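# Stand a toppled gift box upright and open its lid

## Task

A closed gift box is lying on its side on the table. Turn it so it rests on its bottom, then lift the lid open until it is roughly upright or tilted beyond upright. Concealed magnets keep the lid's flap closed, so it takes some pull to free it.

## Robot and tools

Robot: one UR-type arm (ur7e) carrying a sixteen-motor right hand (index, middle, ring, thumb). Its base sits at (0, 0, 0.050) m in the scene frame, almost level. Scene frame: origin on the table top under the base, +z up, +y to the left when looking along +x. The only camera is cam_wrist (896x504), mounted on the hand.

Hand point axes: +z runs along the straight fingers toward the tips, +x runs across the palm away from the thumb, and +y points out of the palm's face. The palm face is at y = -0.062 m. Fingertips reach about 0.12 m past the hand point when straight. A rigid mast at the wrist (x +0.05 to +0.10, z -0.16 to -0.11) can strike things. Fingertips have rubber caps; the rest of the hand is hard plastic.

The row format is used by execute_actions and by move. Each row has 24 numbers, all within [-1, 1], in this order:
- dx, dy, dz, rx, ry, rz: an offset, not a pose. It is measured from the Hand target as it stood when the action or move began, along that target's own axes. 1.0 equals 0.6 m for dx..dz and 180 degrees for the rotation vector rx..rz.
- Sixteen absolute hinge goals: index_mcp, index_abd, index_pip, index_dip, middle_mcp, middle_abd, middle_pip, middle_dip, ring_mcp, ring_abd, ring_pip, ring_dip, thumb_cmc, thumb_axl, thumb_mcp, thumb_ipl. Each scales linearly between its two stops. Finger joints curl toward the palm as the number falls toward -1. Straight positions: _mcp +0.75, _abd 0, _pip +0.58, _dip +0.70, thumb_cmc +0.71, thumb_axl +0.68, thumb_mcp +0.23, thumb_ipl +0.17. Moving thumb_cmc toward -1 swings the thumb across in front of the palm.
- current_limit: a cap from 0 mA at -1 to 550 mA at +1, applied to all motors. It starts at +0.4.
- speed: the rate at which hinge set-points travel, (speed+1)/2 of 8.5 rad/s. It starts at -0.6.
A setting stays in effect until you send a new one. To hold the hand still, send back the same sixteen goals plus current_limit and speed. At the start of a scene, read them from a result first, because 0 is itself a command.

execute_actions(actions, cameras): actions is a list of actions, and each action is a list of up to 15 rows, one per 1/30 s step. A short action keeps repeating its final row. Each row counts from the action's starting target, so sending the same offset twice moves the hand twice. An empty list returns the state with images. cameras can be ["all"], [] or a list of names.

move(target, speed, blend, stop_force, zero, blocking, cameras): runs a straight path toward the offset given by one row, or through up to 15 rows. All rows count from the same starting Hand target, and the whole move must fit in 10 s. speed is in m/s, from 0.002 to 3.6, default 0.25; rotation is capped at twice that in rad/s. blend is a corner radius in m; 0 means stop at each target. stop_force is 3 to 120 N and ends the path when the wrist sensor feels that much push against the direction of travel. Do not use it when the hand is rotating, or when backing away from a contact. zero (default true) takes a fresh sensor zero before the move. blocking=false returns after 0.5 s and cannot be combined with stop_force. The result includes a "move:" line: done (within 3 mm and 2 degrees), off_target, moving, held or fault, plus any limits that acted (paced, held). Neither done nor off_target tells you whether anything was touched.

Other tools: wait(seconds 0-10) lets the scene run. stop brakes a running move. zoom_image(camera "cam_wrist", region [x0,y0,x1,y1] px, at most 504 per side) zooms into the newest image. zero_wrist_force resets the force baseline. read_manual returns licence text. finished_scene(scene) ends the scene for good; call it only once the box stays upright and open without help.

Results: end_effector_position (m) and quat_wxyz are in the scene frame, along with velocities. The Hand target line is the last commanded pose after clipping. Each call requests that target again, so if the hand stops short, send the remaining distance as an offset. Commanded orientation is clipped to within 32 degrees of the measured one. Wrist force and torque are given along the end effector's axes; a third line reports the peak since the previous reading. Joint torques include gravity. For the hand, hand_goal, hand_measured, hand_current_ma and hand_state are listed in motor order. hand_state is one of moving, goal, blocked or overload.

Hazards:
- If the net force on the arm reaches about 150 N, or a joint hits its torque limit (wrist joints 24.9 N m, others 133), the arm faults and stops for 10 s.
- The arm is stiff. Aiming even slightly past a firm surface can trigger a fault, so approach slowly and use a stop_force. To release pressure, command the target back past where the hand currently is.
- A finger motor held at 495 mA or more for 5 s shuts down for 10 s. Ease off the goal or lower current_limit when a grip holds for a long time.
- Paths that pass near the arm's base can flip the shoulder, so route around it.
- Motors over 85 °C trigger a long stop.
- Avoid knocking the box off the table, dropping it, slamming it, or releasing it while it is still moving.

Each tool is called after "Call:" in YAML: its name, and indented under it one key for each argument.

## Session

Call:
execute_actions:
  actions: []

Scene clock: 0.00 s.
end_effector_position=(+0.7579, -0.1089, +0.2647) hand_goal=(+0.754, +0.000, +0.576, +0.696, +0.754, +0.000, +0.576, +0.696, +0.754, +0.000, +0.576, +0.696, +0.714, +0.678, +0.226, +0.168) hand_measured=(+0.754, +0.000, +0.576, +0.696, +0.754, +0.000, +0.576, +0.696, +0.754, +0.000, +0.576, +0.696, +0.714, +0.678, +0.226, +0.168) hand_current_ma=(+0, +0, +0, +0, +0, +0, +0, +0, +0, +0, +0, +0, +0, +0, +0, +0) hand_state=(goal, goal, goal, goal, goal, goal, goal, goal, goal, goal, goal, goal, goal, goal, goal, goal) hand_current_limit=0.40 hand_speed=-0.60 end_effector_quat_wxyz=(-0.258, +0.625, +0.318, +0.665)
Joint positions: [-0.573 -0.669 1.566 -4.116 -0.112 1.553]
Joint velocities: within noise
Joint torques (N m): no reading
Motor temperatures (°C): [27 29 30 31 29 34]
Wrist force (N): no reading
Wrist torque (N m): no reading
Wrist force, peak (N): no reading
Hand target: +0.7579, -0.1089, +0.2647; -0.258, +0.625, +0.318, +0.665
camera_calibration:
cam_wrist: T_world_to_cam=[[0.533732, -0.466677, -0.705225, -0.232108], [-0.840439, -0.200258, -0.503546, 0.708477], [0.0937668, 0.861457, -0.499098, 0.284166], [0, 0, 0, 1]] pos_world=[0.69267, -0.211239, 0.33489]

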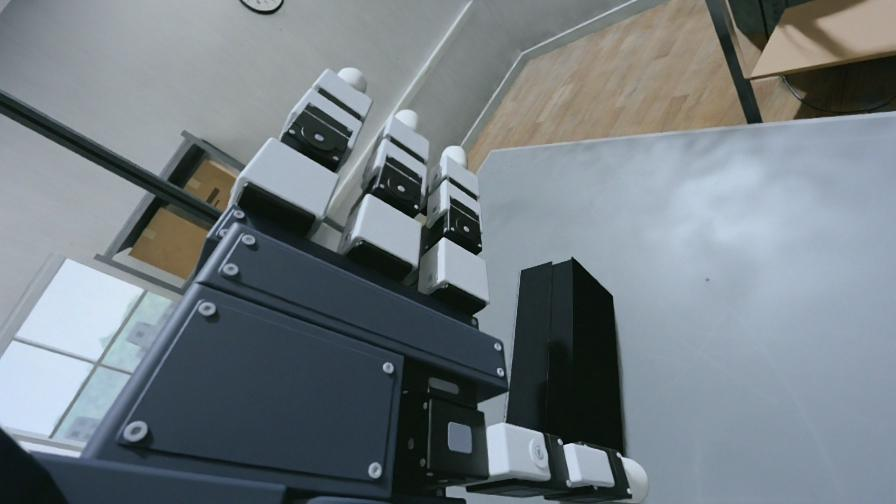

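Call:
zoom_image:
  camera: "cam_wrist"
  region: [480, 240, 660, 504]

Scaled by 1.909.

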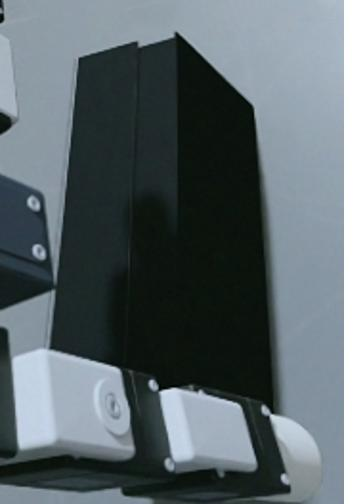

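Call:
move:
  target: [0.083, -0.281, 0.267, -0.230, -0.318, -0.0938, 0.75, 0, 0.577, 0.696, 0.75, 0, 0.577, 0.696, 0.75, 0, 0.577, 0.696, 0.7, 0.678, 0.225, 0.168, 0.4, -0.6]
  speed: 0.5
  cameras: ["all"]

Scene clock: 12.43 s.
end_effector_position=(+0.7355, +0.1253, +0.2999) hand_goal=(+0.750, +0.000, +0.578, +0.696, +0.750, +0.000, +0.578, +0.696, +0.750, +0.000, +0.578, +0.696, +0.700, +0.678, +0.226, +0.168) hand_measured=(+0.754, +0.002, +0.576, +0.696, +0.754, +0.002, +0.576, +0.696, +0.754, +0.002, +0.576, +0.696, +0.704, +0.678, +0.226, +0.168) hand_current_ma=(+7, +2, -2, +0, +6, +2, -2, +0, +7, +2, -2, +0, +6, -1, -1, +0) hand_state=(goal, goal, goal, goal, goal, goal, goal, goal, goal, goal, goal, goal, goal, goal, goal, goal) hand_current_limit=0.40 hand_speed=-0.60 end_effector_quat_wxyz=(+0.243, +0.857, +0.238, +0.387)
Joint positions: [0.261 -0.984 1.692 -3.154 -1.976 1.05]
Joint torques (N m): [6.52 -37.89 -26.55 -1.5 -2.26 1.41]
Wrist force (N): [1.5 0.0 1.5]
Wrist torque (N m): [0.01 -0.16 0.12]
Wrist force, peak (N): [2.2 -0.8 1.6]
Hand target: +0.7355, +0.1253, +0.2999; +0.243, +0.857, +0.238, +0.387
Off the commanded pose: 0.000 m, 0 deg.
move: done
camera_calibration:
cam_wrist: T_world_to_cam=[[-0.317496, -0.947408, -0.0401678, 0.400713], [-0.935886, 0.319893, -0.147603, 0.652524], [0.15269, -0.00927102, -0.988231, 0.314545], [0, 0, 0, 1]] pos_world=[0.689885, 0.173817, 0.423253]

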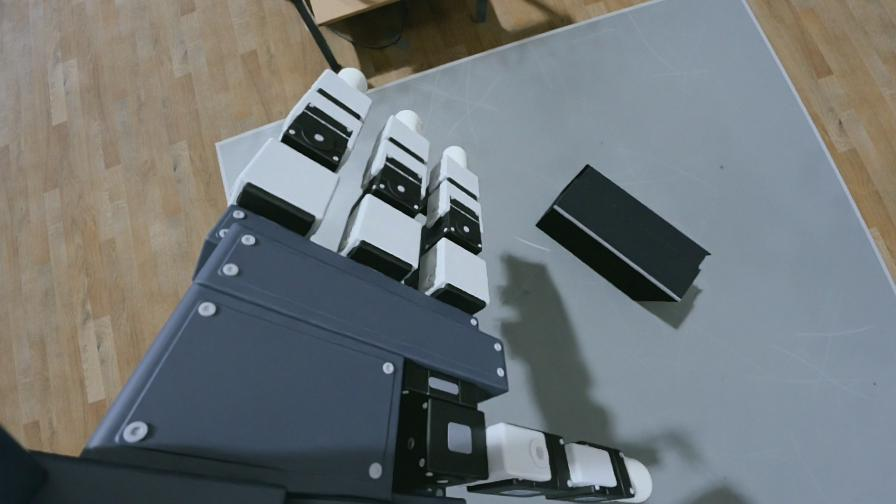

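Call:
zoom_image:
  camera: "cam_wrist"
  region: [520, 140, 730, 320]

Scaled by 2.400.

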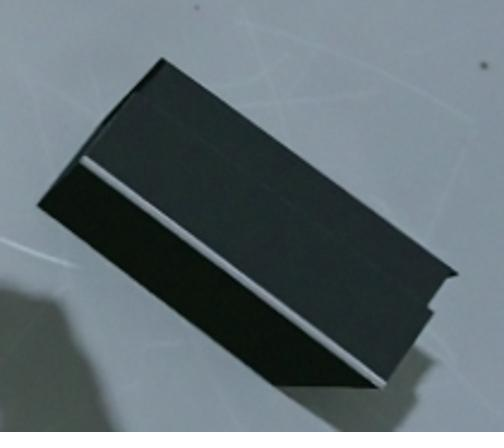

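Call:
move:
  target: [-0.1885, 0.1103, 0.1367, 0.370, 0.0939, 0.6062, 0.548, 0, 0.358, 0.0435, 0.85, 0, 0.577, 0.696, 0.85, 0, 0.577, 0.696, -0.571, 0.678, 0.978, -0.45, 0.4, -0.6]
  speed: 0.6

Call:
move:
  target: [0, 0.2583, 0, 0, 0, 0, 0.548, 0, 0.358, 0.0435, 0.85, 0, 0.577, 0.696, 0.85, 0, 0.577, 0.696, -0.571, 0.678, 0.978, -0.45, 0.4, -0.6]
  speed: 0.15
  stop_force: 5
  cameras: ["all"]

Scene clock: 18.10 s.
end_effector_position=(+0.7476, -0.0121, +0.2301) hand_goal=(+0.548, +0.000, +0.358, +0.044, +0.850, +0.000, +0.578, +0.696, +0.850, +0.000, +0.578, +0.696, -0.570, +0.678, +0.978, -0.450) hand_measured=(+0.540, +0.002, +0.358, +0.048, +0.842, +0.002, +0.576, +0.696, +0.842, +0.002, +0.576, +0.696, -0.568, +0.678, +0.972, -0.448) hand_current_ma=(-19, +2, +1, +6, -18, +2, -2, +0, -20, +2, -2, +0, +4, -1, -16, +3) hand_state=(goal, goal, goal, goal, goal, goal, goal, goal, goal, goal, goal, goal, goal, goal, goal, goal) hand_current_limit=0.40 hand_speed=-0.60 end_effector_quat_wxyz=(+0.618, -0.619, +0.342, -0.343)
Joint positions: [-0.446 -0.752 1.598 -3.967 -0.521 3.126]
Joint torques (N m): [-8.21 -43.12 -22.15 -2.34 -1.51 1.44]
Wrist force (N): [1.8 1.7 -1.5]
Wrist torque (N m): [0.31 -0.09 0.09]
Wrist force, peak (N): [2.2 2.3 -1.7]
Hand target: +0.7477, -0.0121, +0.2301; +0.618, -0.619, +0.342, -0.343
Off the commanded pose: 0.000 m, 0 deg.
move: done

Scene clock: 20.43 s.
end_effector_position=(+0.7477, -0.0123, +0.0751) hand_goal=(+0.548, +0.000, +0.358, +0.044, +0.850, +0.000, +0.578, +0.696, +0.850, +0.000, +0.578, +0.696, -0.570, +0.678, +0.978, -0.450) hand_measured=(+0.540, +0.002, +0.358, +0.048, +0.842, +0.002, +0.576, +0.696, +0.842, +0.002, +0.576, +0.696, -0.568, +0.678, +0.972, -0.448) hand_current_ma=(-21, +2, +1, +6, -19, +2, -2, +0, -21, +2, -2, +0, +4, -1, -16, +3) hand_state=(goal, goal, goal, goal, goal, goal, goal, goal, goal, goal, goal, goal, goal, goal, goal, goal) hand_current_limit=0.40 hand_speed=-0.60 end_effector_quat_wxyz=(+0.618, -0.619, +0.342, -0.343)
Joint positions: [-0.448 -0.454 1.527 -4.195 -0.519 3.127]
Joint torques (N m): [6.3 -46.94 -18.67 -2.29 0.26 1.52]
Wrist force (N): [1.8 1.7 -1.6]
Wrist torque (N m): [0.33 -0.08 0.12]
Wrist force, peak (N): [1.7 2.7 -1.5]
Hand target: +0.7477, -0.0123, +0.0751; +0.618, -0.619, +0.342, -0.343
Off the commanded pose: 0.000 m, 0 deg.
move: done
camera_calibration:
cam_wrist: T_world_to_cam=[[-0.413448, 0.652969, -0.63458, 0.401334], [-0.841803, -0.00849688, 0.539717, 0.548837], [0.347027, 0.757337, 0.553185, -0.162474], [0, 0, 0, 1]] pos_world=[0.684326, -0.134348, 0.0483402]

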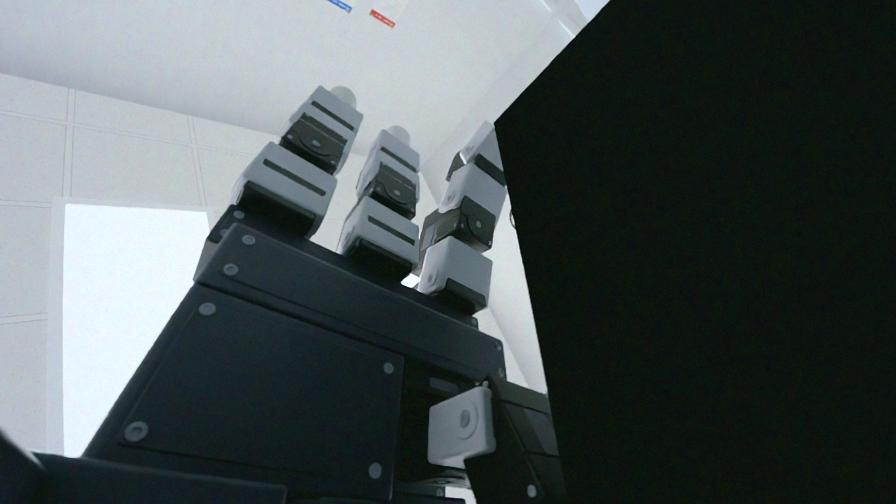

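Call:
move:
  target: [0, 0, 0, 0, 0, 0, 0.37, 0, 0.358, -0.03, 0.85, 0, 0.577, 0.696, 0.85, 0, 0.577, 0.696, -0.571, 0.678, 0.978, -0.60, 0.0, -0.7]

Call:
move:
  target: [0, 0, 0, 0, 0, 0, 0.22, 0, 0.34, -0.05, 0.85, 0, 0.577, 0.696, 0.85, 0, 0.577, 0.696, -0.571, 0.678, 0.978, -0.74, 0.0, -0.8]

Call:
move:
  target: [0, -0.0833, 0, 0, 0, 0, 0.02, 0, 0.26, -0.12, 0.85, 0, 0.577, 0.696, 0.85, 0, 0.577, 0.696, -0.571, 0.678, 0.94, -0.88, 0.45, -0.8]
  speed: 0.08
  cameras: ["all"]

Scene clock: 21.50 s.
end_effector_position=(+0.7477, -0.0123, +0.0751) hand_goal=(+0.370, +0.000, +0.358, -0.030, +0.850, +0.000, +0.578, +0.696, +0.850, +0.000, +0.578, +0.696, -0.570, +0.678, +0.978, -0.600) hand_measured=(+0.362, +0.002, +0.358, -0.026, +0.842, +0.002, +0.576, +0.696, +0.842, +0.002, +0.576, +0.696, -0.568, +0.678, +0.972, -0.596) hand_current_ma=(-17, +2, +1, +6, -19, +2, -2, +0, -21, +2, -2, +0, +4, -1, -15, +10) hand_state=(goal, goal, goal, goal, goal, goal, goal, goal, goal, goal, goal, goal, goal, goal, goal, goal) hand_current_limit=0.00 hand_speed=-0.70 end_effector_quat_wxyz=(+0.618, -0.619, +0.342, -0.343)
Joint positions: [-0.448 -0.454 1.527 -4.195 -0.519 3.127]
Joint torques (N m): [5.73 -46.74 -18.29 -2.15 -1.12 1.43]
Wrist force (N): [1.7 1.8 -1.6]
Wrist torque (N m): [0.33 -0.06 0.10]
Wrist force, peak (N): [1.9 1.8 -1.7]
Hand target: +0.7477, -0.0123, +0.0751; +0.618, -0.619, +0.342, -0.343
Off the commanded pose: 0.000 m, 0 deg.
move: done

Scene clock: 22.03 s.
end_effector_position=(+0.7477, -0.0123, +0.0751) hand_goal=(+0.220, +0.000, +0.340, -0.050, +0.850, +0.000, +0.578, +0.696, +0.850, +0.000, +0.578, +0.696, -0.570, +0.678, +0.978, -0.740) hand_measured=(+0.306, +0.002, +0.368, -0.040, +0.842, +0.002, +0.576, +0.696, +0.842, +0.002, +0.576, +0.696, -0.570, +0.678, +0.996, -0.702) hand_current_ma=(+275, +2, +83, +27, -19, +2, -2, +0, -21, +2, -2, +0, -1, -1, +66, +177) hand_state=(blocked, goal, blocked, goal, goal, goal, goal, goal, goal, goal, goal, goal, goal, goal, goal, blocked) hand_current_limit=0.00 hand_speed=-0.80 end_effector_quat_wxyz=(+0.618, -0.619, +0.342, -0.343)
Joint positions: [-0.448 -0.454 1.527 -4.195 -0.519 3.127]
Joint torques (N m): [6.08 -48.81 -17.95 -2.24 -1.16 1.33]
Wrist force (N): [1.8 0.8 -1.7]
Wrist torque (N m): [0.37 -0.08 0.13]
Wrist force, peak (N): [1.8 1.8 -1.6]
Hand target: +0.7477, -0.0123, +0.0751; +0.618, -0.619, +0.342, -0.343
Off the commanded pose: 0.000 m, 0 deg.
move: done

Scene clock: 23.20 s.
end_effector_position=(+0.7477, -0.0122, +0.1249) hand_goal=(+0.020, +0.000, +0.260, -0.120, +0.850, +0.000, +0.578, +0.696, +0.850, +0.000, +0.578, +0.696, -0.570, +0.678, +0.940, -0.880) hand_measured=(+0.306, +0.002, +0.368, -0.040, +0.842, +0.002, +0.576, +0.696, +0.842, +0.002, +0.576, +0.696, -0.574, +0.678, +0.996, -0.720) hand_current_ma=(+399, +2, +399, +301, -19, +2, -2, +0, -21, +2, -2, +0, -8, -1, +262, +399) hand_state=(blocked, goal, blocked, blocked, goal, goal, goal, goal, goal, goal, goal, goal, goal, goal, blocked, blocked) hand_current_limit=0.45 hand_speed=-0.80 end_effector_quat_wxyz=(+0.618, -0.619, +0.342, -0.343)
Joint positions: [-0.447 -0.555 1.566 -4.132 -0.519 3.127]
Joint torques (N m): [3.08 -63.25 -0.72 0.51 -1.55 -1.62]
Wrist force (N): [1.6 2.6 -1.7]
Wrist torque (N m): [0.37 -0.05 0.13]
Wrist force, peak (N): [1.8 3.4 -1.7]
Hand target: +0.7477, -0.0122, +0.1251; +0.618, -0.619, +0.342, -0.343
Off the commanded pose: 0.000 m, 0 deg.
move: done
camera_calibration:
cam_wrist: T_world_to_cam=[[-0.413429, 0.653017, -0.634544, 0.43286], [-0.841821, -0.00853932, 0.53969, 0.521969], [0.347008, 0.757295, 0.553253, -0.190098], [0, 0, 0, 1]] pos_world=[0.684326, -0.134248, 0.09814]

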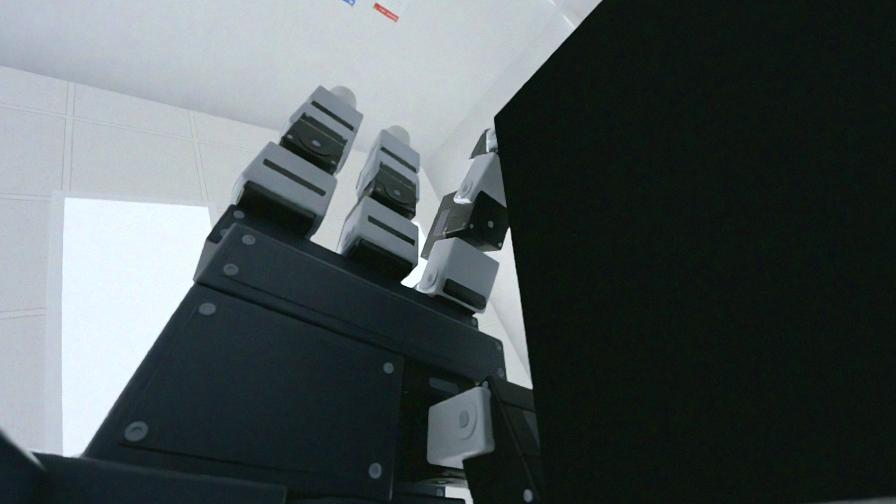

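Call:
move:
  target: [-0.0325, 0, -0.3238, 0, 0.1778, 0, 0.02, 0, 0.26, -0.12, 0.85, 0, 0.577, 0.696, 0.85, 0, 0.577, 0.696, -0.571, 0.678, 0.94, -0.88, 0.45, -0.8]
  speed: 0.25

Call:
move:
  target: [0, 0.09, 0, 0, 0, 0, 0.02, 0, 0.26, -0.12, 0.85, 0, 0.577, 0.696, 0.85, 0, 0.577, 0.696, -0.571, 0.678, 0.94, -0.88, 0.45, -0.8]
  speed: 0.06
  stop_force: 2.9

Scene clock: 25.57 s.
end_effector_position=(+0.5728, -0.0987, +0.1250) hand_goal=(+0.020, +0.000, +0.260, -0.120, +0.850, +0.000, +0.578, +0.696, +0.850, +0.000, +0.578, +0.696, -0.570, +0.678, +0.940, -0.880) hand_measured=(+0.306, +0.002, +0.368, -0.040, +0.842, +0.002, +0.576, +0.696, +0.842, +0.002, +0.576, +0.696, -0.574, +0.678, +0.996, -0.720) hand_current_ma=(+399, +2, +399, +301, -19, +2, -2, +0, -21, +2, -2, +0, -9, -1, +262, +399) hand_state=(blocked, goal, blocked, blocked, goal, goal, goal, goal, goal, goal, goal, goal, goal, goal, blocked, blocked) hand_current_limit=0.45 hand_speed=-0.80 end_effector_quat_wxyz=(+0.500, -0.500, +0.499, -0.500)
Joint positions: [-0.666 -0.736 2.246 -4.638 -0.859 3.13]
Joint torques (N m): [-8.47 -47.46 7.78 -2.67 -1.59 1.44]
Wrist force (N): [1.5 3.4 -1.8]
Wrist torque (N m): [0.48 -0.03 0.10]
Wrist force, peak (N): [1.7 3.4 -2.2]
Hand target: +0.5727, -0.0987, +0.1250; +0.500, -0.500, +0.499, -0.500
Off the commanded pose: 0.000 m, 0 deg.
move: done

stop_force must be a number from 3 to 120 (N); nothing of the call was run

Call:
move:
  target: [0, 0.09, 0, 0, 0, 0, 0.02, 0, 0.26, -0.12, 0.85, 0, 0.577, 0.696, 0.85, 0, 0.577, 0.696, -0.571, 0.678, 0.94, -0.88, 0.45, -0.8]
  speed: 0.05
  stop_force: 3

Call:
move:
  target: [0, 0, 0, 0, 0, 0, 0.31, 0, 0.36, -0.03, 0.85, 0, 0.577, 0.696, 0.85, 0, 0.577, 0.696, -0.571, 0.678, 0.978, -0.67, 0.2, -0.85]

Call:
move:
  target:
    - [0, 0, 0, 0, 0, 0, 0.548, 0, 0.358, 0.0435, 0.85, 0, 0.577, 0.696, 0.85, 0, 0.577, 0.696, -0.571, 0.678, 0.978, -0.4, 0.4, -0.7]
    - [0, -0.18, 0, 0, 0, 0, 0.548, 0, 0.358, 0.0435, 0.85, 0, 0.577, 0.696, 0.85, 0, 0.577, 0.696, -0.571, 0.678, 0.978, -0.4, 0.4, -0.7]
    - [0, -0.55, 0.05, 0, 0, 0, 0.548, 0, 0.358, 0.0435, 0.85, 0, 0.577, 0.696, 0.85, 0, 0.577, 0.696, -0.571, 0.678, 0.978, -0.4, 0.4, -0.7]
  speed: [0.1, 0.2, 0.4]
  blend: [0, 0.02, 0]
  cameras: ["all"]

Scene clock: 28.37 s.
end_effector_position=(+0.5725, -0.0987, +0.0744) hand_goal=(+0.020, +0.000, +0.260, -0.120, +0.850, +0.000, +0.578, +0.696, +0.850, +0.000, +0.578, +0.696, -0.570, +0.678, +0.940, -0.880) hand_measured=(+0.316, +0.002, +0.368, -0.056, +0.842, +0.002, +0.576, +0.696, +0.842, +0.002, +0.576, +0.696, -0.574, +0.678, +0.996, -0.724) hand_current_ma=(+399, +3, +399, +231, -21, +2, -2, +0, -22, +2, -2, +0, -9, -1, +262, +399) hand_state=(blocked, goal, blocked, blocked, goal, goal, goal, goal, goal, goal, goal, goal, goal, goal, blocked, blocked) hand_current_limit=0.45 hand_speed=-0.80 end_effector_quat_wxyz=(+0.500, -0.500, +0.500, -0.500)
Joint positions: [-0.668 -0.587 2.198 -4.739 -0.858 3.13]
Joint torques (N m): [-1.49 -49.78 9.66 0.01 -0.14 -0.63]
Wrist force (N): [1.6 3.1 -1.7]
Wrist torque (N m): [0.46 -0.03 0.09]
Wrist force, peak (N): [1.4 3.6 -1.5]
Hand target: +0.5725, -0.0987, +0.0744; +0.500, -0.500, +0.500, -0.500 (not the last commanded pose)
Off the commanded pose: 0.003 m, 0 deg.
move: contact

Scene clock: 28.93 s.
end_effector_position=(+0.5725, -0.0987, +0.0744) hand_goal=(+0.310, +0.000, +0.360, -0.030, +0.850, +0.000, +0.578, +0.696, +0.850, +0.000, +0.578, +0.696, -0.570, +0.678, +0.978, -0.670) hand_measured=(+0.310, +0.002, +0.366, -0.024, +0.842, +0.002, +0.576, +0.696, +0.842, +0.002, +0.576, +0.696, -0.574, +0.678, +0.978, -0.672) hand_current_ma=(+0, +3, +14, +12, -21, +2, -2, +0, -22, +2, -2, +0, -7, -1, -1, -4) hand_state=(goal, goal, goal, goal, goal, goal, goal, goal, goal, goal, goal, goal, goal, goal, goal, goal) hand_current_limit=0.20 hand_speed=-0.85 end_effector_quat_wxyz=(+0.500, -0.500, +0.500, -0.500)
Joint positions: [-0.668 -0.587 2.198 -4.739 -0.858 3.13]
Joint torques (N m): [0.74 -48.18 9.3 -0.24 -1.1 -1.33]
Wrist force (N): [1.4 2.0 -1.5]
Wrist torque (N m): [0.44 0.00 0.10]
Wrist force, peak (N): [1.5 3.2 -1.8]
Hand target: +0.5725, -0.0987, +0.0744; +0.500, -0.500, +0.500, -0.500
Off the commanded pose: 0.000 m, 0 deg.
move: done

Scene clock: 31.63 s.
end_effector_position=(+0.6025, -0.0984, +0.4044) hand_goal=(+0.548, +0.000, +0.358, +0.044, +0.850, +0.000, +0.578, +0.696, +0.850, +0.000, +0.578, +0.696, -0.570, +0.678, +0.978, -0.400) hand_measured=(+0.528, +0.002, +0.358, +0.040, +0.842, +0.002, +0.576, +0.696, +0.842, +0.002, +0.576, +0.696, -0.574, +0.678, +0.976, -0.402) hand_current_ma=(-62, +3, +1, -6, -21, +2, -2, +0, -22, +2, -2, +0, -7, -1, -3, -6) hand_state=(blocked, goal, goal, goal, goal, goal, goal, goal, goal, goal, goal, goal, goal, goal, goal, goal) hand_current_limit=0.40 hand_speed=-0.70 end_effector_quat_wxyz=(+0.500, -0.500, +0.500, -0.500)
Joint positions: [-0.606 -1.413 2.093 -3.809 -0.919 3.131]
Joint torques (N m): [5.85 -35.35 -24.88 -0.05 -1.56 -1.31]
Wrist force (N): [1.5 2.3 -1.3]
Wrist torque (N m): [0.34 -0.04 0.21]
Wrist force, peak (N): [1.6 3.1 -1.9]
Hand target: +0.6025, -0.0984, +0.4044; +0.500, -0.500, +0.500, -0.500
Off the commanded pose: 0.000 m, 0 deg.
move: done
camera_calibration:
cam_wrist: T_world_to_cam=[[-0.0043527, 0.772933, -0.634473, 0.371732], [-0.718546, 0.438845, 0.539543, 0.217908], [0.695466, 0.458246, 0.553477, -0.468414], [0, 0, 0, 1]] pos_world=[0.483961, -0.168303, 0.37754]

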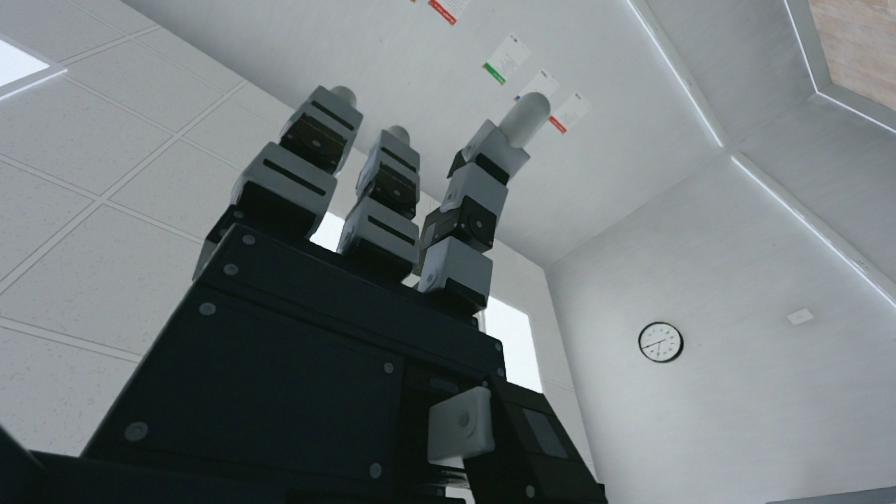

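Call:
move:
  target: [0, 0, 0, -0.3975, 0, 0.303, 0.548, 0, 0.358, 0.0435, 0.85, 0, 0.577, 0.696, 0.85, 0, 0.577, 0.696, -0.571, 0.678, 0.978, -0.4, 0.4, -0.6]
  speed: 0.5

Call:
move:
  target: [0, 0, 0, -0.3975, 0, 0.303, 0.548, 0, 0.358, 0.0435, 0.85, 0, 0.577, 0.696, 0.85, 0, 0.577, 0.696, -0.571, 0.678, 0.978, -0.4, 0.4, -0.6]
  speed: 0.5

Scene clock: 35.47 s.
end_effector_position=(+0.6025, -0.0984, +0.4044) hand_goal=(+0.548, +0.000, +0.358, +0.044, +0.850, +0.000, +0.578, +0.696, +0.850, +0.000, +0.578, +0.696, -0.570, +0.678, +0.978, -0.400) hand_measured=(+0.548, +0.000, +0.358, +0.042, +0.844, +0.000, +0.576, +0.696, +0.844, +0.000, +0.576, +0.696, -0.574, +0.678, +0.976, -0.402) hand_current_ma=(-2, +1, +1, -6, -15, +0, -2, +0, -16, +0, -2, +0, -7, +0, -3, -6) hand_state=(goal, goal, goal, goal, goal, goal, goal, goal, goal, goal, goal, goal, goal, goal, goal, goal) hand_current_limit=0.40 hand_speed=-0.60 end_effector_quat_wxyz=(+0.287, -0.421, +0.849, +0.141)
Joint positions: [-0.605 -1.24 1.358 -1.685 -0.928 3.143]
Joint torques (N m): [5.36 -32.91 -29.54 -0.77 -0.37 -1.45]
Wrist force (N): [3.5 1.1 0.8]
Wrist torque (N m): [0.27 -0.26 0.28]
Wrist force, peak (N): [3.6 0.9 1.0]
Hand target: +0.6025, -0.0984, +0.4044; +0.287, -0.421, +0.849, +0.141
Off the commanded pose: 0.000 m, 0 deg.
move: done

Scene clock: 37.90 s.
end_effector_position=(+0.6025, -0.0984, +0.4044) hand_goal=(+0.548, +0.000, +0.358, +0.044, +0.850, +0.000, +0.578, +0.696, +0.850, +0.000, +0.578, +0.696, -0.570, +0.678, +0.978, -0.400) hand_measured=(+0.556, +0.000, +0.358, +0.042, +0.856, +0.000, +0.578, +0.696, +0.858, +0.000, +0.578, +0.696, -0.572, +0.678, +0.980, -0.402) hand_current_ma=(+20, +1, +1, -6, +17, +0, +0, +0, +18, +0, +0, +0, -5, +0, +2, -4) hand_state=(goal, goal, goal, goal, goal, goal, goal, goal, goal, goal, goal, goal, goal, goal, goal, goal) hand_current_limit=0.40 hand_speed=-0.60 end_effector_quat_wxyz=(-0.094, -0.095, +0.702, +0.700)
Joint positions: [-0.608 -0.703 0.894 -0.192 -0.922 3.153]
Joint torques (N m): [5.82 -49.88 -7.71 3.33 -1.54 -1.39]
Wrist force (N): [2.0 -0.7 0.7]
Wrist torque (N m): [-0.08 -0.11 0.21]
Wrist force, peak (N): [3.6 1.0 0.5]
Hand target: +0.6025, -0.0984, +0.4044; -0.094, -0.095, +0.701, +0.700
Off the commanded pose: 0.000 m, 0 deg.
move: done

Call:
move:
  target: [0.1973, -0.1733, 0.1167, 0, 0.4145, 0, 0.548, 0, 0.358, 0.0435, 0.85, 0, 0.577, 0.696, 0.85, 0, 0.577, 0.696, -0.571, 0.678, 0.978, -0.4, 0.4, -0.6]
  speed: 0.5

Call:
move:
  target: [0, 0, 0, 0, 0, -0.5, 0.548, 0, 0.358, 0.0435, 0.85, 0, 0.577, 0.696, 0.85, 0, 0.577, 0.696, -0.571, 0.678, 0.978, -0.4, 0.4, -0.6]
  speed: 0.5

Call:
move:
  target: [0, 0, 0, 0, 0, -0.5, 0.548, 0, 0.358, 0.0435, 0.85, 0, 0.577, 0.696, 0.85, 0, 0.577, 0.696, -0.571, 0.678, 0.978, -0.4, 0.4, -0.6]
  speed: 0.5
  cameras: ["all"]

Scene clock: 40.23 s.
end_effector_position=(+0.5243, -0.0775, +0.3379) hand_goal=(+0.548, +0.000, +0.358, +0.044, +0.850, +0.000, +0.578, +0.696, +0.850, +0.000, +0.578, +0.696, -0.570, +0.678, +0.978, -0.400) hand_measured=(+0.558, +0.000, +0.358, +0.042, +0.858, +0.000, +0.578, +0.696, +0.858, +0.000, +0.578, +0.696, -0.570, +0.678, +0.980, -0.402) hand_current_ma=(+25, +0, +1, -6, +20, +0, +0, +0, +22, +0, +0, +0, +0, +0, +3, -4) hand_state=(goal, goal, goal, goal, goal, goal, goal, goal, goal, goal, goal, goal, goal, goal, goal, goal) hand_current_limit=0.40 hand_speed=-0.60 end_effector_quat_wxyz=(-0.373, -0.373, +0.601, +0.601)
Joint positions: [-0.403 -0.57 0.819 -0.242 -1.559 3.149]
Joint torques (N m): [-8.17 -52.3 -25.95 3.25 1.59 0.98]
Wrist force (N): [1.9 -0.7 0.4]
Wrist torque (N m): [0.00 -0.06 0.19]
Wrist force, peak (N): [6.0 -0.8 0.3]
Hand target: +0.5244, -0.0775, +0.3379; -0.372, -0.372, +0.601, +0.601 (not the last commanded pose)
Off the commanded pose: 0.068 m, 26 deg.
move: held (a check stopped the path); limits=held
pose unreachable: on one or more control steps of this call, first in action 0 (counted from 0), an arm could not follow its commanded pose, so it was not sent that pose on those steps. It may still have moved: this result reports where it is.
cause: moving toward the commanded pose would bring two parts of the arm too close to each other (joints 4 (wrist 1) to 6 (wrist 3) lie between them).

Scene clock: 40.97 s.
end_effector_position=(+0.5244, -0.0775, +0.3379) hand_goal=(+0.548, +0.000, +0.358, +0.044, +0.850, +0.000, +0.578, +0.696, +0.850, +0.000, +0.578, +0.696, -0.570, +0.678, +0.978, -0.400) hand_measured=(+0.558, +0.000, +0.358, +0.042, +0.858, +0.000, +0.578, +0.696, +0.858, +0.000, +0.578, +0.696, -0.570, +0.678, +0.980, -0.402) hand_current_ma=(+25, +0, +1, -6, +20, +0, +0, +0, +22, +0, +0, +0, +0, +0, +3, -4) hand_state=(goal, goal, goal, goal, goal, goal, goal, goal, goal, goal, goal, goal, goal, goal, goal, goal) hand_current_limit=0.40 hand_speed=-0.60 end_effector_quat_wxyz=(-0.370, -0.375, +0.600, +0.603)
Joint positions: [-0.403 -0.57 0.819 -0.242 -1.557 3.139]
Joint torques (N m): [-8.08 -68.7 -7.04 0.64 -1.57 1.19]
Wrist force (N): [1.7 -0.8 0.5]
Wrist torque (N m): [-0.03 -0.04 0.07]
Wrist force, peak (N): [2.3 -0.9 0.4]
Hand target: +0.5244, -0.0775, +0.3379; -0.370, -0.375, +0.600, +0.602 (not the last commanded pose)
Off the commanded pose: 0.000 m, 89 deg.
move: held (a check stopped the path); limits=held
pose unreachable: on one or more control steps of this call, first in action 0 (counted from 0), an arm could not follow its commanded pose, so it was not sent that pose on those steps. It may still have moved: this result reports where it is.
cause: moving toward the commanded pose would bring two parts of the arm too close to each other (joints 4 (wrist 1) to 6 (wrist 3) lie between them).

Scene clock: 41.70 s.
end_effector_position=(+0.5243, -0.0776, +0.3379) hand_goal=(+0.548, +0.000, +0.358, +0.044, +0.850, +0.000, +0.578, +0.696, +0.850, +0.000, +0.578, +0.696, -0.570, +0.678, +0.978, -0.400) hand_measured=(+0.558, +0.000, +0.358, +0.042, +0.858, +0.000, +0.578, +0.696, +0.858, +0.000, +0.578, +0.696, -0.570, +0.678, +0.980, -0.402) hand_current_ma=(+25, +0, +1, -6, +20, +0, +0, +0, +22, +0, +0, +0, +0, +0, +3, -4) hand_state=(goal, goal, goal, goal, goal, goal, goal, goal, goal, goal, goal, goal, goal, goal, goal, goal) hand_current_limit=0.40 hand_speed=-0.60 end_effector_quat_wxyz=(-0.367, -0.378, +0.598, +0.604)
Joint positions: [-0.402 -0.569 0.818 -0.242 -1.556 3.129]
Joint torques (N m): [-8.03 -68.78 -7.6 1.9 -1.4 1.53]
Wrist force (N): [2.0 -0.8 0.6]
Wrist torque (N m): [-0.04 -0.07 0.08]
Wrist force, peak (N): [2.3 -0.5 0.7]
Hand target: +0.5243, -0.0776, +0.3379; -0.367, -0.378, +0.598, +0.604 (not the last commanded pose)
Off the commanded pose: 0.000 m, 89 deg.
move: held (a check stopped the path); limits=held
pose unreachable: on one or more control steps of this call, first in action 0 (counted from 0), an arm could not follow its commanded pose, so it was not sent that pose on those steps. It may still have moved: this result reports where it is.
cause: moving toward the commanded pose would bring two parts of the arm too close to each other (joints 4 (wrist 1) to 6 (wrist 3) lie between them).
camera_calibration:
cam_wrist: T_world_to_cam=[[0.342303, 0.680437, 0.647946, -0.309091], [0.843149, 0.0818763, -0.531409, -0.296095], [-0.414642, 0.728218, -0.545683, 0.587632], [0, 0, 0, 1]] pos_world=[0.599112, -0.193364, 0.363588]

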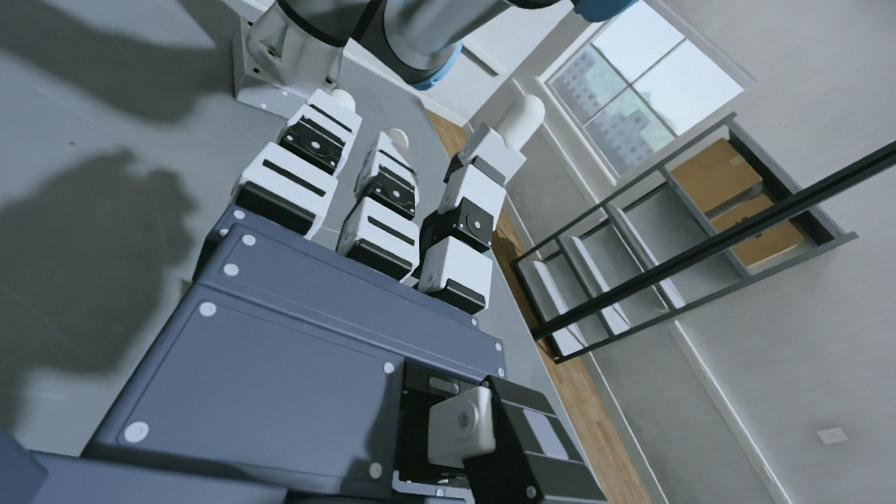

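Call:
move:
  target: [-0.0265, 0.11, -0.132, 0, -0.27, 0, 0.548, 0, 0.358, 0.0435, 0.85, 0, 0.577, 0.696, 0.85, 0, 0.577, 0.696, -0.571, 0.678, 0.978, -0.4, 0.4, -0.6]
  speed: 0.5

Call:
move:
  target: [0, 0, 0, 0, 0, -0.5, 0.548, 0, 0.358, 0.0435, 0.85, 0, 0.577, 0.696, 0.85, 0, 0.577, 0.696, -0.571, 0.678, 0.978, -0.4, 0.4, -0.6]
  speed: 0.6

Call:
move:
  target: [0, 0, 0, 0, 0, -0.5, 0.548, 0, 0.358, 0.0435, 0.85, 0, 0.577, 0.696, 0.85, 0, 0.577, 0.696, -0.571, 0.678, 0.978, -0.4, 0.4, -0.6]
  speed: 0.6

Scene clock: 44.40 s.
end_effector_position=(+0.6017, -0.0997, +0.4042) hand_goal=(+0.548, +0.000, +0.358, +0.044, +0.850, +0.000, +0.578, +0.696, +0.850, +0.000, +0.578, +0.696, -0.570, +0.678, +0.978, -0.400) hand_measured=(+0.558, +0.000, +0.358, +0.042, +0.858, +0.000, +0.578, +0.696, +0.858, +0.000, +0.578, +0.696, -0.570, +0.678, +0.980, -0.402) hand_current_ma=(+25, +0, +1, -6, +20, +0, +0, +0, +22, +0, +0, +0, +0, +0, +3, -4) hand_state=(goal, goal, goal, goal, goal, goal, goal, goal, goal, goal, goal, goal, goal, goal, goal, goal) hand_current_limit=0.40 hand_speed=-0.60 end_effector_quat_wxyz=(-0.088, -0.096, +0.696, +0.706)
Joint positions: [-0.61 -0.7 0.898 -0.181 -0.917 3.129]
Joint torques (N m): [-8.69 -65.06 -7.82 0.06 1.63 1.35]
Wrist force (N): [2.2 -0.8 0.5]
Wrist torque (N m): [-0.06 -0.11 0.20]
Wrist force, peak (N): [2.3 -1.5 0.6]
Hand target: +0.6017, -0.0997, +0.4043; -0.088, -0.096, +0.696, +0.706
Off the commanded pose: 0.000 m, 0 deg.
move: done

Scene clock: 46.70 s.
end_effector_position=(+0.5998, -0.0989, +0.4035) hand_goal=(+0.548, +0.000, +0.358, +0.044, +0.850, +0.000, +0.578, +0.696, +0.850, +0.000, +0.578, +0.696, -0.570, +0.678, +0.978, -0.400) hand_measured=(+0.552, -0.002, +0.358, +0.042, +0.852, -0.002, +0.578, +0.696, +0.854, -0.002, +0.578, +0.696, -0.574, +0.680, +0.980, -0.402) hand_current_ma=(+7, -2, +1, -6, +6, -2, +0, +0, +6, -2, +0, +0, -9, +2, +3, -4) hand_state=(goal, goal, goal, goal, goal, goal, goal, goal, goal, goal, goal, goal, goal, goal, goal, goal) hand_current_limit=0.40 hand_speed=-0.60 end_effector_quat_wxyz=(-0.447, +0.541, -0.468, -0.537)
Joint positions: [-0.531 -0.347 0.035 0.276 -0.739 1.627]
Joint torques (N m): [-7.5 -57.22 -25.58 2.55 1.86 -1.37]
Wrist force (N): [3.3 0.9 -0.3]
Wrist torque (N m): [0.19 -0.12 0.21]
Wrist force, peak (N): [3.6 0.9 -0.5]
Hand target: +0.6017, -0.0997, +0.4043; -0.437, +0.560, -0.424, -0.562
Off the commanded pose: 0.002 m, 6 deg.
elbow stopped short: the move would have taken joint 3 (elbow) straighter than the controller allows.
move: off_target

Scene clock: 49.07 s.
end_effector_position=(+0.6002, -0.0990, +0.4034) hand_goal=(+0.548, +0.000, +0.358, +0.044, +0.850, +0.000, +0.578, +0.696, +0.850, +0.000, +0.578, +0.696, -0.570, +0.678, +0.978, -0.400) hand_measured=(+0.540, -0.002, +0.358, +0.042, +0.842, -0.002, +0.578, +0.696, +0.842, -0.002, +0.578, +0.696, -0.574, +0.680, +0.976, -0.402) hand_current_ma=(-19, -2, +1, -6, -17, -3, +0, +0, -19, -2, +0, +0, -6, +2, -2, -4) hand_state=(goal, goal, goal, goal, goal, goal, goal, goal, goal, goal, goal, goal, goal, goal, goal, goal) hand_current_limit=0.40 hand_speed=-0.60 end_effector_quat_wxyz=(+0.700, -0.707, -0.082, +0.058)
Joint positions: [-0.579 -0.491 0.035 0.437 -0.824 -0.01]
Joint torques (N m): [-7.59 -52.36 -22.46 2.54 -1.55 -1.63]
Wrist force (N): [1.4 2.3 -1.5]
Wrist torque (N m): [0.38 -0.04 0.26]
Wrist force, peak (N): [3.9 1.1 -0.6]
Hand target: +0.6017, -0.0997, +0.4043; +0.706, -0.696, -0.096, +0.088
Off the commanded pose: 0.002 m, 4 deg.
elbow stopped short: the move would have taken joint 3 (elbow) straighter than the controller allows.
move: off_target

Call:
move:
  target: [-0.193, 0.27, 0.117, -0.0007, -0.4167, 0.006, 0.548, 0, 0.358, 0.0435, 0.85, 0, 0.577, 0.696, 0.85, 0, 0.577, 0.696, -0.571, 0.678, 0.978, -0.4, 0.4, -0.6]
  speed: 0.5
  cameras: ["all"]

Scene clock: 51.17 s.
end_effector_position=(+0.5738, -0.0909, +0.3656) hand_goal=(+0.548, +0.000, +0.358, +0.044, +0.850, +0.000, +0.578, +0.696, +0.850, +0.000, +0.578, +0.696, -0.570, +0.678, +0.978, -0.400) hand_measured=(+0.538, -0.002, +0.358, +0.042, +0.840, -0.002, +0.578, +0.696, +0.840, +0.000, +0.578, +0.696, -0.572, +0.680, +0.976, -0.402) hand_current_ma=(-24, -1, +0, -6, -25, -2, -1, +0, -27, -1, -1, +0, -3, +2, -5, -4) hand_state=(goal, goal, goal, goal, goal, goal, goal, goal, goal, goal, goal, goal, goal, goal, goal, goal) hand_current_limit=0.40 hand_speed=-0.60 end_effector_quat_wxyz=(+0.680, -0.690, -0.188, +0.163)
Joint positions: [-0.51 -0.444 0.041 0.381 -1.057 -0.009]
Joint torques (N m): [-8.26 -52.84 -24.69 2.82 1.84 -1.48]
Wrist force (N): [1.1 2.5 -1.1]
Wrist torque (N m): [0.37 -0.01 0.14]
Wrist force, peak (N): [4.1 5.9 2.3]
Hand target: +0.5739, -0.0909, +0.3656; +0.680, -0.690, -0.188, +0.163 (not the last commanded pose)
Off the commanded pose: 0.163 m, 61 deg.
elbow stopped short: the move would have taken joint 3 (elbow) straighter than the controller allows.
move: held (a check stopped the path); limits=held
pose unreachable: on one or more control steps of this call, first in action 0 (counted from 0), an arm could not follow its commanded pose, so it was not sent that pose on those steps. It may still have moved: this result reports where it is.
cause: moving toward the commanded pose would bring two parts of the arm too close to each other (joints 3 (elbow) to 6 (wrist 3) lie between them).
camera_calibration:
cam_wrist: T_world_to_cam=[[-0.652306, -0.379057, -0.656363, 0.616247], [-0.059105, -0.837889, 0.542631, -0.280635], [-0.755648, 0.392756, 0.524156, 0.406949], [0, 0, 0, 1]] pos_world=[0.692905, -0.16138, 0.343458]

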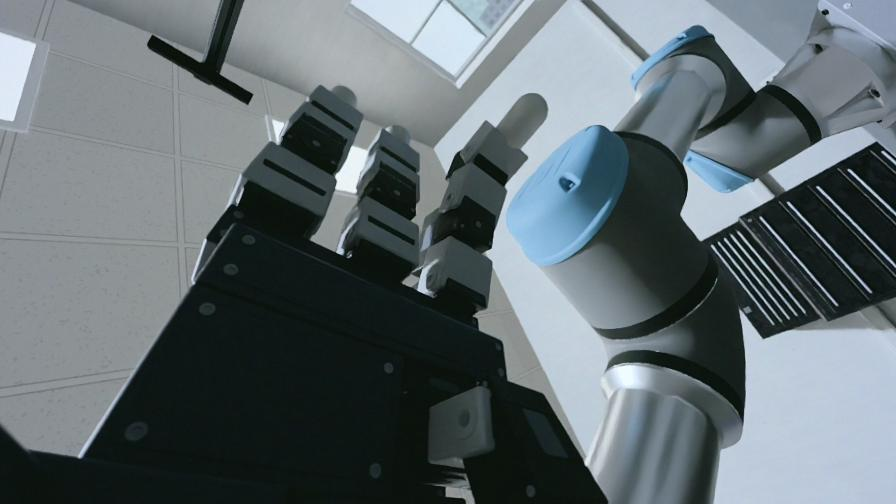

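Call:
move:
  target: [0, 0.2267, 0, 0, 0, 0, 0.548, 0, 0.358, 0.0435, 0.85, 0, 0.577, 0.696, 0.85, 0, 0.577, 0.696, -0.571, 0.678, 0.978, -0.4, 0.4, -0.6]
  speed: 0.3

Scene clock: 53.70 s.
end_effector_position=(+0.5789, -0.0916, +0.2297) hand_goal=(+0.548, +0.000, +0.358, +0.044, +0.850, +0.000, +0.578, +0.696, +0.850, +0.000, +0.578, +0.696, -0.570, +0.678, +0.978, -0.400) hand_measured=(+0.538, -0.002, +0.358, +0.042, +0.840, -0.002, +0.578, +0.696, +0.840, +0.000, +0.578, +0.696, -0.572, +0.680, +0.976, -0.402) hand_current_ma=(-24, -1, +0, -6, -25, -2, -1, +0, -27, -1, -1, +0, -3, +2, -5, -4) hand_state=(goal, goal, goal, goal, goal, goal, goal, goal, goal, goal, goal, goal, goal, goal, goal, goal) hand_current_limit=0.40 hand_speed=-0.60 end_effector_quat_wxyz=(+0.680, -0.690, -0.188, +0.163)
Joint positions: [-0.508 -0.572 0.647 -0.097 -1.055 -0.009]
Joint torques (N m): [-7.49 -69.57 -7.75 -0.01 1.81 1.48]
Wrist force (N): [1.3 2.6 -1.0]
Wrist torque (N m): [0.36 -0.05 0.14]
Wrist force, peak (N): [1.4 3.9 -0.9]
Hand target: +0.5789, -0.0916, +0.2296; +0.680, -0.690, -0.188, +0.163
Off the commanded pose: 0.000 m, 0 deg.
move: done

Call:
move:
  target: [-0.1059, 0, 0.1151, 0.0117, -0.3404, 0.005, 0.548, 0, 0.358, 0.0435, 0.85, 0, 0.577, 0.696, 0.85, 0, 0.577, 0.696, -0.571, 0.678, 0.978, -0.4, 0.4, -0.6]
  speed: 0.35

Scene clock: 56.57 s.
end_effector_position=(+0.4900, -0.0616, +0.2262) hand_goal=(+0.548, +0.000, +0.358, +0.044, +0.850, +0.000, +0.578, +0.696, +0.850, +0.000, +0.578, +0.696, -0.570, +0.678, +0.978, -0.400) hand_measured=(+0.538, -0.002, +0.358, +0.042, +0.840, -0.002, +0.578, +0.696, +0.840, +0.000, +0.578, +0.696, -0.572, +0.680, +0.976, -0.402) hand_current_ma=(-24, -1, +0, -6, -25, -2, -1, +0, -27, -1, -1, +0, -3, +2, -5, -4) hand_state=(goal, goal, goal, goal, goal, goal, goal, goal, goal, goal, goal, goal, goal, goal, goal, goal) hand_current_limit=0.40 hand_speed=-0.60 end_effector_quat_wxyz=(+0.500, -0.500, -0.500, +0.500)
Joint positions: [-0.193 -0.689 0.893 -0.193 -1.809 0.005]
Joint torques (N m): [6.71 -65.01 -8.15 0.26 -1.52 -1.52]
Wrist force (N): [1.5 2.4 -1.3]
Wrist torque (N m): [0.38 -0.06 0.13]
Wrist force, peak (N): [2.1 2.6 -1.1]
Hand target: +0.4900, -0.0616, +0.2262; +0.500, -0.500, -0.500, +0.500
Off the commanded pose: 0.000 m, 0 deg.
move: done

Call:
move:
  target: [-0.024, 0.2587, -0.0175, 0, 0, 0, 0.8, 0, 0.358, -0.1, 0.85, 0, 0.358, -0.1, 0.85, -0.3, 0.577, 0.696, -0.571, 0.58, 0.978, -0.45, 0.4, -0.6]
  speed: 0.15
  stop_force: 5
  cameras: ["all"]

Scene clock: 60.07 s.
end_effector_position=(+0.5004, -0.0760, +0.0710) hand_goal=(+0.800, +0.000, +0.358, -0.100, +0.850, +0.000, +0.358, -0.100, +0.850, -0.300, +0.578, +0.696, -0.570, +0.580, +0.978, -0.450) hand_measured=(+0.778, -0.002, +0.358, -0.096, +0.840, -0.002, +0.358, -0.098, +0.840, -0.298, +0.578, +0.696, -0.572, +0.582, +0.976, -0.448) hand_current_ma=(-70, -1, +0, +6, -25, -2, +0, +4, -27, +4, -1, +0, -3, +5, -5, +4) hand_state=(blocked, goal, goal, goal, goal, goal, goal, goal, goal, goal, goal, goal, goal, goal, goal, goal) hand_current_limit=0.40 hand_speed=-0.60 end_effector_quat_wxyz=(+0.500, -0.500, -0.500, +0.500)
Joint positions: [-0.21 -0.513 0.972 -0.447 -1.826 0.005]
Joint torques (N m): [-7.84 -52.65 -24.78 0.45 -1.57 0.04]
Wrist force (N): [1.6 2.4 -1.2]
Wrist torque (N m): [0.36 -0.09 0.15]
Wrist force, peak (N): [1.7 3.2 -1.2]
Hand target: +0.5004, -0.0760, +0.0710; +0.500, -0.500, -0.500, +0.500
Off the commanded pose: 0.000 m, 0 deg.
move: done
camera_calibration:
cam_wrist: T_world_to_cam=[[0.00386782, -0.773614, -0.633646, 0.0207919], [0.718821, -0.438357, 0.539574, -0.471267], [-0.695185, -0.457565, 0.554394, 0.403004], [0, 0, 0, 1]] pos_world=[0.618839, -0.0060978, 0.0440353]

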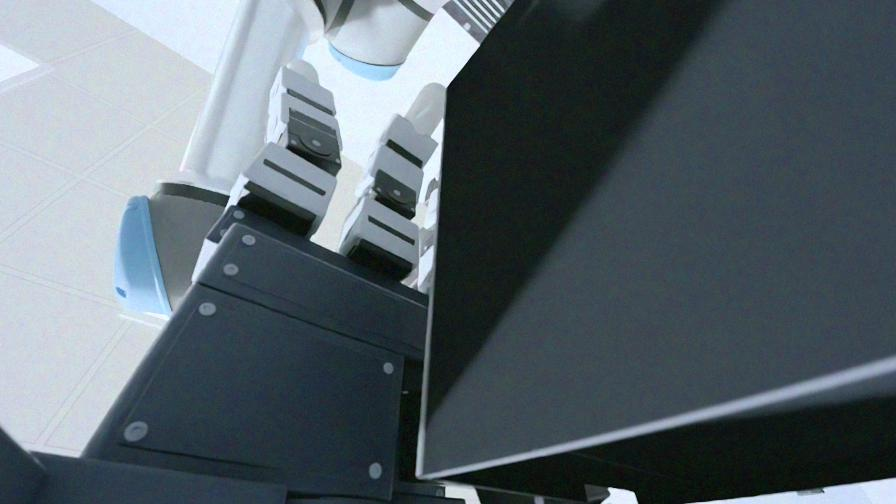

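Call:
move:
  target: [0, 0, 0, 0, 0, 0, 0.6, 0, 0.358, -0.30, 0.75, 0.2, 0.358, -0.25, 0.85, -0.3, 0.577, 0.696, -0.571, 0.58, 0.978, -0.58, 0.2, -0.6]

Call:
move:
  target: [0, 0, 0, 0, 0, 0, 0.42, 0, 0.34, -0.32, 0.75, 0.2, 0.358, -0.30, 0.85, -0.3, 0.577, 0.696, -0.571, 0.58, 0.978, -0.86, 0.0, -0.8]
  cameras: ["all"]

Scene clock: 61.40 s.
end_effector_position=(+0.5004, -0.0760, +0.0710) hand_goal=(+0.600, +0.000, +0.358, -0.300, +0.750, +0.200, +0.358, -0.250, +0.850, -0.300, +0.578, +0.696, -0.570, +0.580, +0.978, -0.580) hand_measured=(+0.592, -0.002, +0.358, -0.296, +0.742, +0.196, +0.358, -0.248, +0.840, -0.298, +0.578, +0.696, -0.572, +0.582, +0.976, -0.578) hand_current_ma=(-20, -1, +0, +6, -17, -6, +0, +5, -27, +4, -1, +0, -3, +5, -5, +5) hand_state=(goal, goal, goal, goal, goal, goal, goal, goal, goal, goal, goal, goal, goal, goal, goal, goal) hand_current_limit=0.20 hand_speed=-0.60 end_effector_quat_wxyz=(+0.500, -0.500, -0.500, +0.500)
Joint positions: [-0.21 -0.513 0.972 -0.447 -1.826 0.005]
Joint torques (N m): [-7.46 -52.36 -23.96 0.46 -1.51 -1.27]
Wrist force (N): [1.7 2.6 -0.9]
Wrist torque (N m): [0.35 -0.11 0.15]
Wrist force, peak (N): [1.8 2.8 -1.4]
Hand target: +0.5004, -0.0760, +0.0710; +0.500, -0.500, -0.500, +0.500
Off the commanded pose: 0.000 m, 0 deg.
move: done

Scene clock: 62.27 s.
end_effector_position=(+0.5004, -0.0760, +0.0710) hand_goal=(+0.420, +0.000, +0.340, -0.320, +0.750, +0.200, +0.358, -0.300, +0.850, -0.300, +0.578, +0.696, -0.570, +0.580, +0.978, -0.860) hand_measured=(+0.466, -0.002, +0.380, -0.294, +0.742, +0.196, +0.358, -0.298, +0.840, -0.298, +0.578, +0.696, -0.572, +0.584, +0.998, -0.778) hand_current_ma=(+162, -1, +132, +77, -17, -6, +0, +5, -27, +4, -1, +0, -3, +9, +78, +275) hand_state=(blocked, goal, blocked, blocked, goal, goal, goal, goal, goal, goal, goal, goal, goal, goal, blocked, blocked) hand_current_limit=0.00 hand_speed=-0.80 end_effector_quat_wxyz=(+0.500, -0.500, -0.500, +0.500)
Joint positions: [-0.21 -0.513 0.972 -0.447 -1.826 0.005]
Joint torques (N m): [-6.99 -52.17 -23.72 0.94 -1.36 -1.21]
Wrist force (N): [1.8 3.2 -1.1]
Wrist torque (N m): [0.41 -0.12 0.15]
Wrist force, peak (N): [1.7 3.3 -1.3]
Hand target: +0.5004, -0.0760, +0.0710; +0.500, -0.500, -0.500, +0.500
Off the commanded pose: 0.000 m, 0 deg.
move: done
camera_calibration:
cam_wrist: T_world_to_cam=[[0.00386471, -0.773544, -0.633731, 0.0207984], [0.718851, -0.438398, 0.539501, -0.471283], [-0.695154, -0.457643, 0.554368, 0.402985], [0, 0, 0, 1]] pos_world=[0.618839, -0.00609768, 0.0440357]

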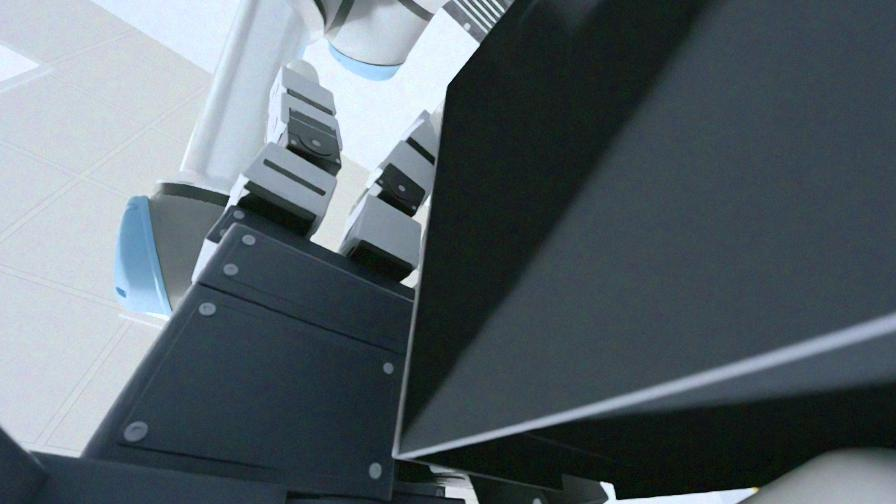

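Call:
move:
  target: [0, 0, 0, 0, 0, 0, 0.21, 0, 0.26, -0.40, 0.60, 0.22, 0.358, -0.32, 0.85, -0.4, 0.577, 0.696, -0.571, 0.58, 0.94, -0.97, 0.5, -0.8]

Call:
move:
  target: [0, 0, 0, 0, 0, 0, 0.21, 0, 0.26, -0.40, 0.42, 0.2, 0.33, -0.35, 0.85, -0.7, 0.577, 0.696, -0.571, 0.58, 0.94, -0.97, 0.5, -0.9]
  cameras: ["all"]

Call:
move:
  target: [0, 0, 0, 0, 0, 0, 0.21, 0, 0.26, -0.40, 0.38, -0.15, 0.30, -0.35, 0.85, -0.85, 0.577, 0.696, -0.571, 0.58, 0.94, -0.97, 0.55, -0.93]
  cameras: ["all"]

Scene clock: 63.30 s.
end_effector_position=(+0.5004, -0.0760, +0.0710) hand_goal=(+0.210, +0.000, +0.260, -0.400, +0.600, +0.220, +0.358, -0.320, +0.850, -0.400, +0.578, +0.696, -0.570, +0.580, +0.940, -0.970) hand_measured=(+0.466, -0.002, +0.382, -0.300, +0.594, +0.216, +0.358, -0.318, +0.840, -0.398, +0.578, +0.696, -0.572, +0.586, +0.998, -0.790) hand_current_ma=(+413, -1, +413, +389, -17, -6, +0, +5, -27, +4, -1, +0, -3, +16, +272, +413) hand_state=(blocked, goal, blocked, blocked, goal, goal, goal, goal, goal, goal, goal, goal, goal, goal, blocked, blocked) hand_current_limit=0.50 hand_speed=-0.80 end_effector_quat_wxyz=(+0.500, -0.500, -0.500, +0.500)
Joint positions: [-0.21 -0.513 0.972 -0.447 -1.826 0.005]
Joint torques (N m): [-7.13 -53.2 -23.33 1.24 -1.1 -1.02]
Wrist force (N): [1.7 3.2 -1.1]
Wrist torque (N m): [0.40 -0.10 0.15]
Wrist force, peak (N): [1.6 3.5 -1.1]
Hand target: +0.5004, -0.0760, +0.0710; +0.500, -0.500, -0.500, +0.500
Off the commanded pose: 0.000 m, 0 deg.
move: done

Scene clock: 64.30 s.
end_effector_position=(+0.5004, -0.0760, +0.0710) hand_goal=(+0.210, +0.000, +0.260, -0.400, +0.420, +0.200, +0.330, -0.350, +0.850, -0.700, +0.578, +0.696, -0.570, +0.580, +0.940, -0.970) hand_measured=(+0.466, -0.002, +0.382, -0.304, +0.544, +0.198, +0.358, -0.340, +0.840, -0.698, +0.578, +0.696, -0.566, +0.586, +0.998, -0.790) hand_current_ma=(+413, -4, +412, +370, +413, -4, +84, +26, -27, +4, -1, +0, +10, +17, +272, +413) hand_state=(blocked, goal, blocked, blocked, blocked, goal, blocked, goal, goal, goal, goal, goal, goal, goal, blocked, blocked) hand_current_limit=0.50 hand_speed=-0.90 end_effector_quat_wxyz=(+0.500, -0.500, -0.500, +0.500)
Joint positions: [-0.21 -0.513 0.972 -0.447 -1.826 0.005]
Joint torques (N m): [-7.33 -53.58 -22.9 1.69 -1.05 -1.14]
Wrist force (N): [1.7 1.9 -0.8]
Wrist torque (N m): [0.49 -0.11 0.12]
Wrist force, peak (N): [1.8 3.3 -1.1]
Hand target: +0.5004, -0.0760, +0.0710; +0.500, -0.500, -0.500, +0.500
Off the commanded pose: 0.000 m, 0 deg.
move: done
camera_calibration:
cam_wrist: T_world_to_cam=[[0.00386471, -0.773544, -0.633731, 0.0207984], [0.718851, -0.438398, 0.539501, -0.471283], [-0.695154, -0.457643, 0.554368, 0.402985], [0, 0, 0, 1]] pos_world=[0.618839, -0.00609768, 0.0440357]

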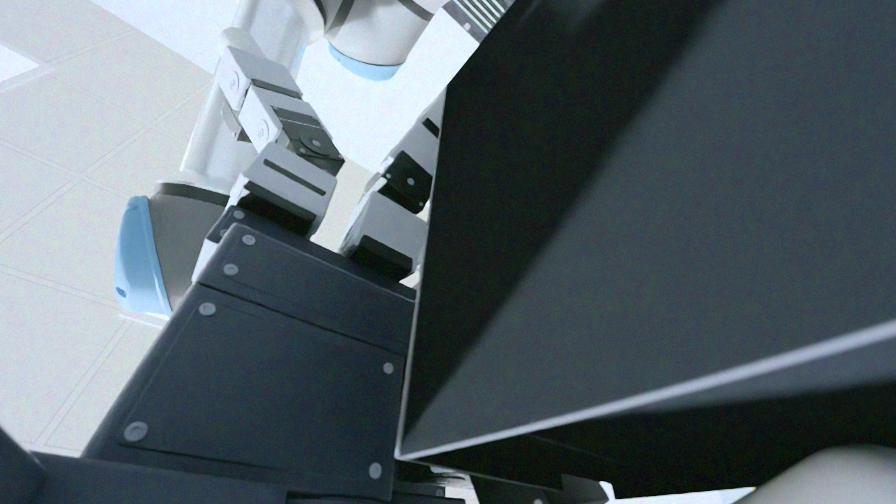

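Scene clock: 65.77 s.
end_effector_position=(+0.5004, -0.0760, +0.0710) hand_goal=(+0.210, +0.000, +0.260, -0.400, +0.380, -0.150, +0.300, -0.350, +0.850, -0.850, +0.578, +0.696, -0.570, +0.580, +0.940, -0.970) hand_measured=(+0.466, -0.052, +0.382, -0.314, +0.498, -0.050, +0.358, -0.330, +0.840, -0.848, +0.578, +0.696, -0.552, +0.586, +0.998, -0.790) hand_current_ma=(+426, -151, +426, +329, +426, +331, +201, +59, -27, +4, -1, +0, +51, +17, +272, +426) hand_state=(blocked, blocked, blocked, blocked, blocked, blocked, blocked, blocked, goal, goal, goal, goal, goal, goal, blocked, blocked) hand_current_limit=0.55 hand_speed=-0.93 end_effector_quat_wxyz=(+0.500, -0.500, -0.500, +0.500)
Joint positions: [-0.21 -0.513 0.972 -0.447 -1.826 0.005]
Joint torques (N m): [-7.08 -54.7 -21.81 2.4 -1 -1.36]
Wrist force (N): [1.6 2.7 -1.0]
Wrist torque (N m): [0.45 -0.12 0.16]
Wrist force, peak (N): [1.6 2.8 -1.1]
Hand target: +0.5004, -0.0760, +0.0710; +0.500, -0.500, -0.500, +0.500
Off the commanded pose: 0.000 m, 0 deg.
move: done
camera_calibration:
cam_wrist: T_world_to_cam=[[0.00386471, -0.773544, -0.633731, 0.0207984], [0.718851, -0.438398, 0.539501, -0.471283], [-0.695154, -0.457643, 0.554368, 0.402985], [0, 0, 0, 1]] pos_world=[0.618839, -0.00609768, 0.0440357]

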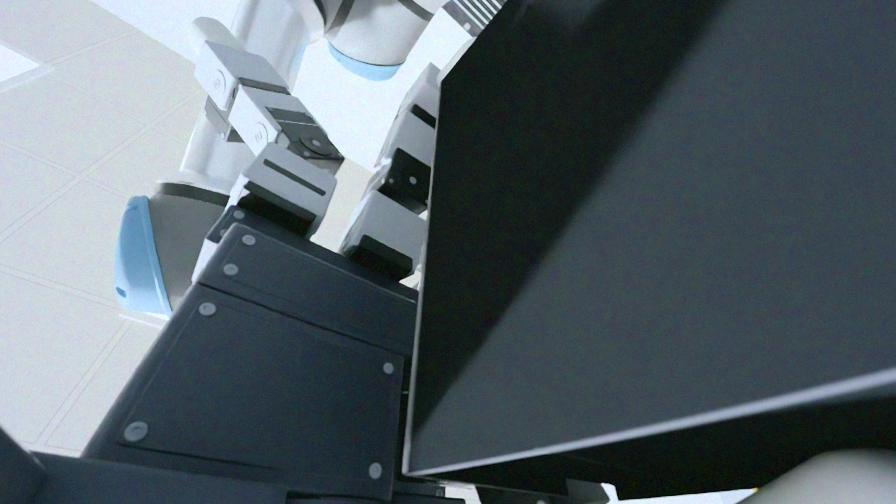

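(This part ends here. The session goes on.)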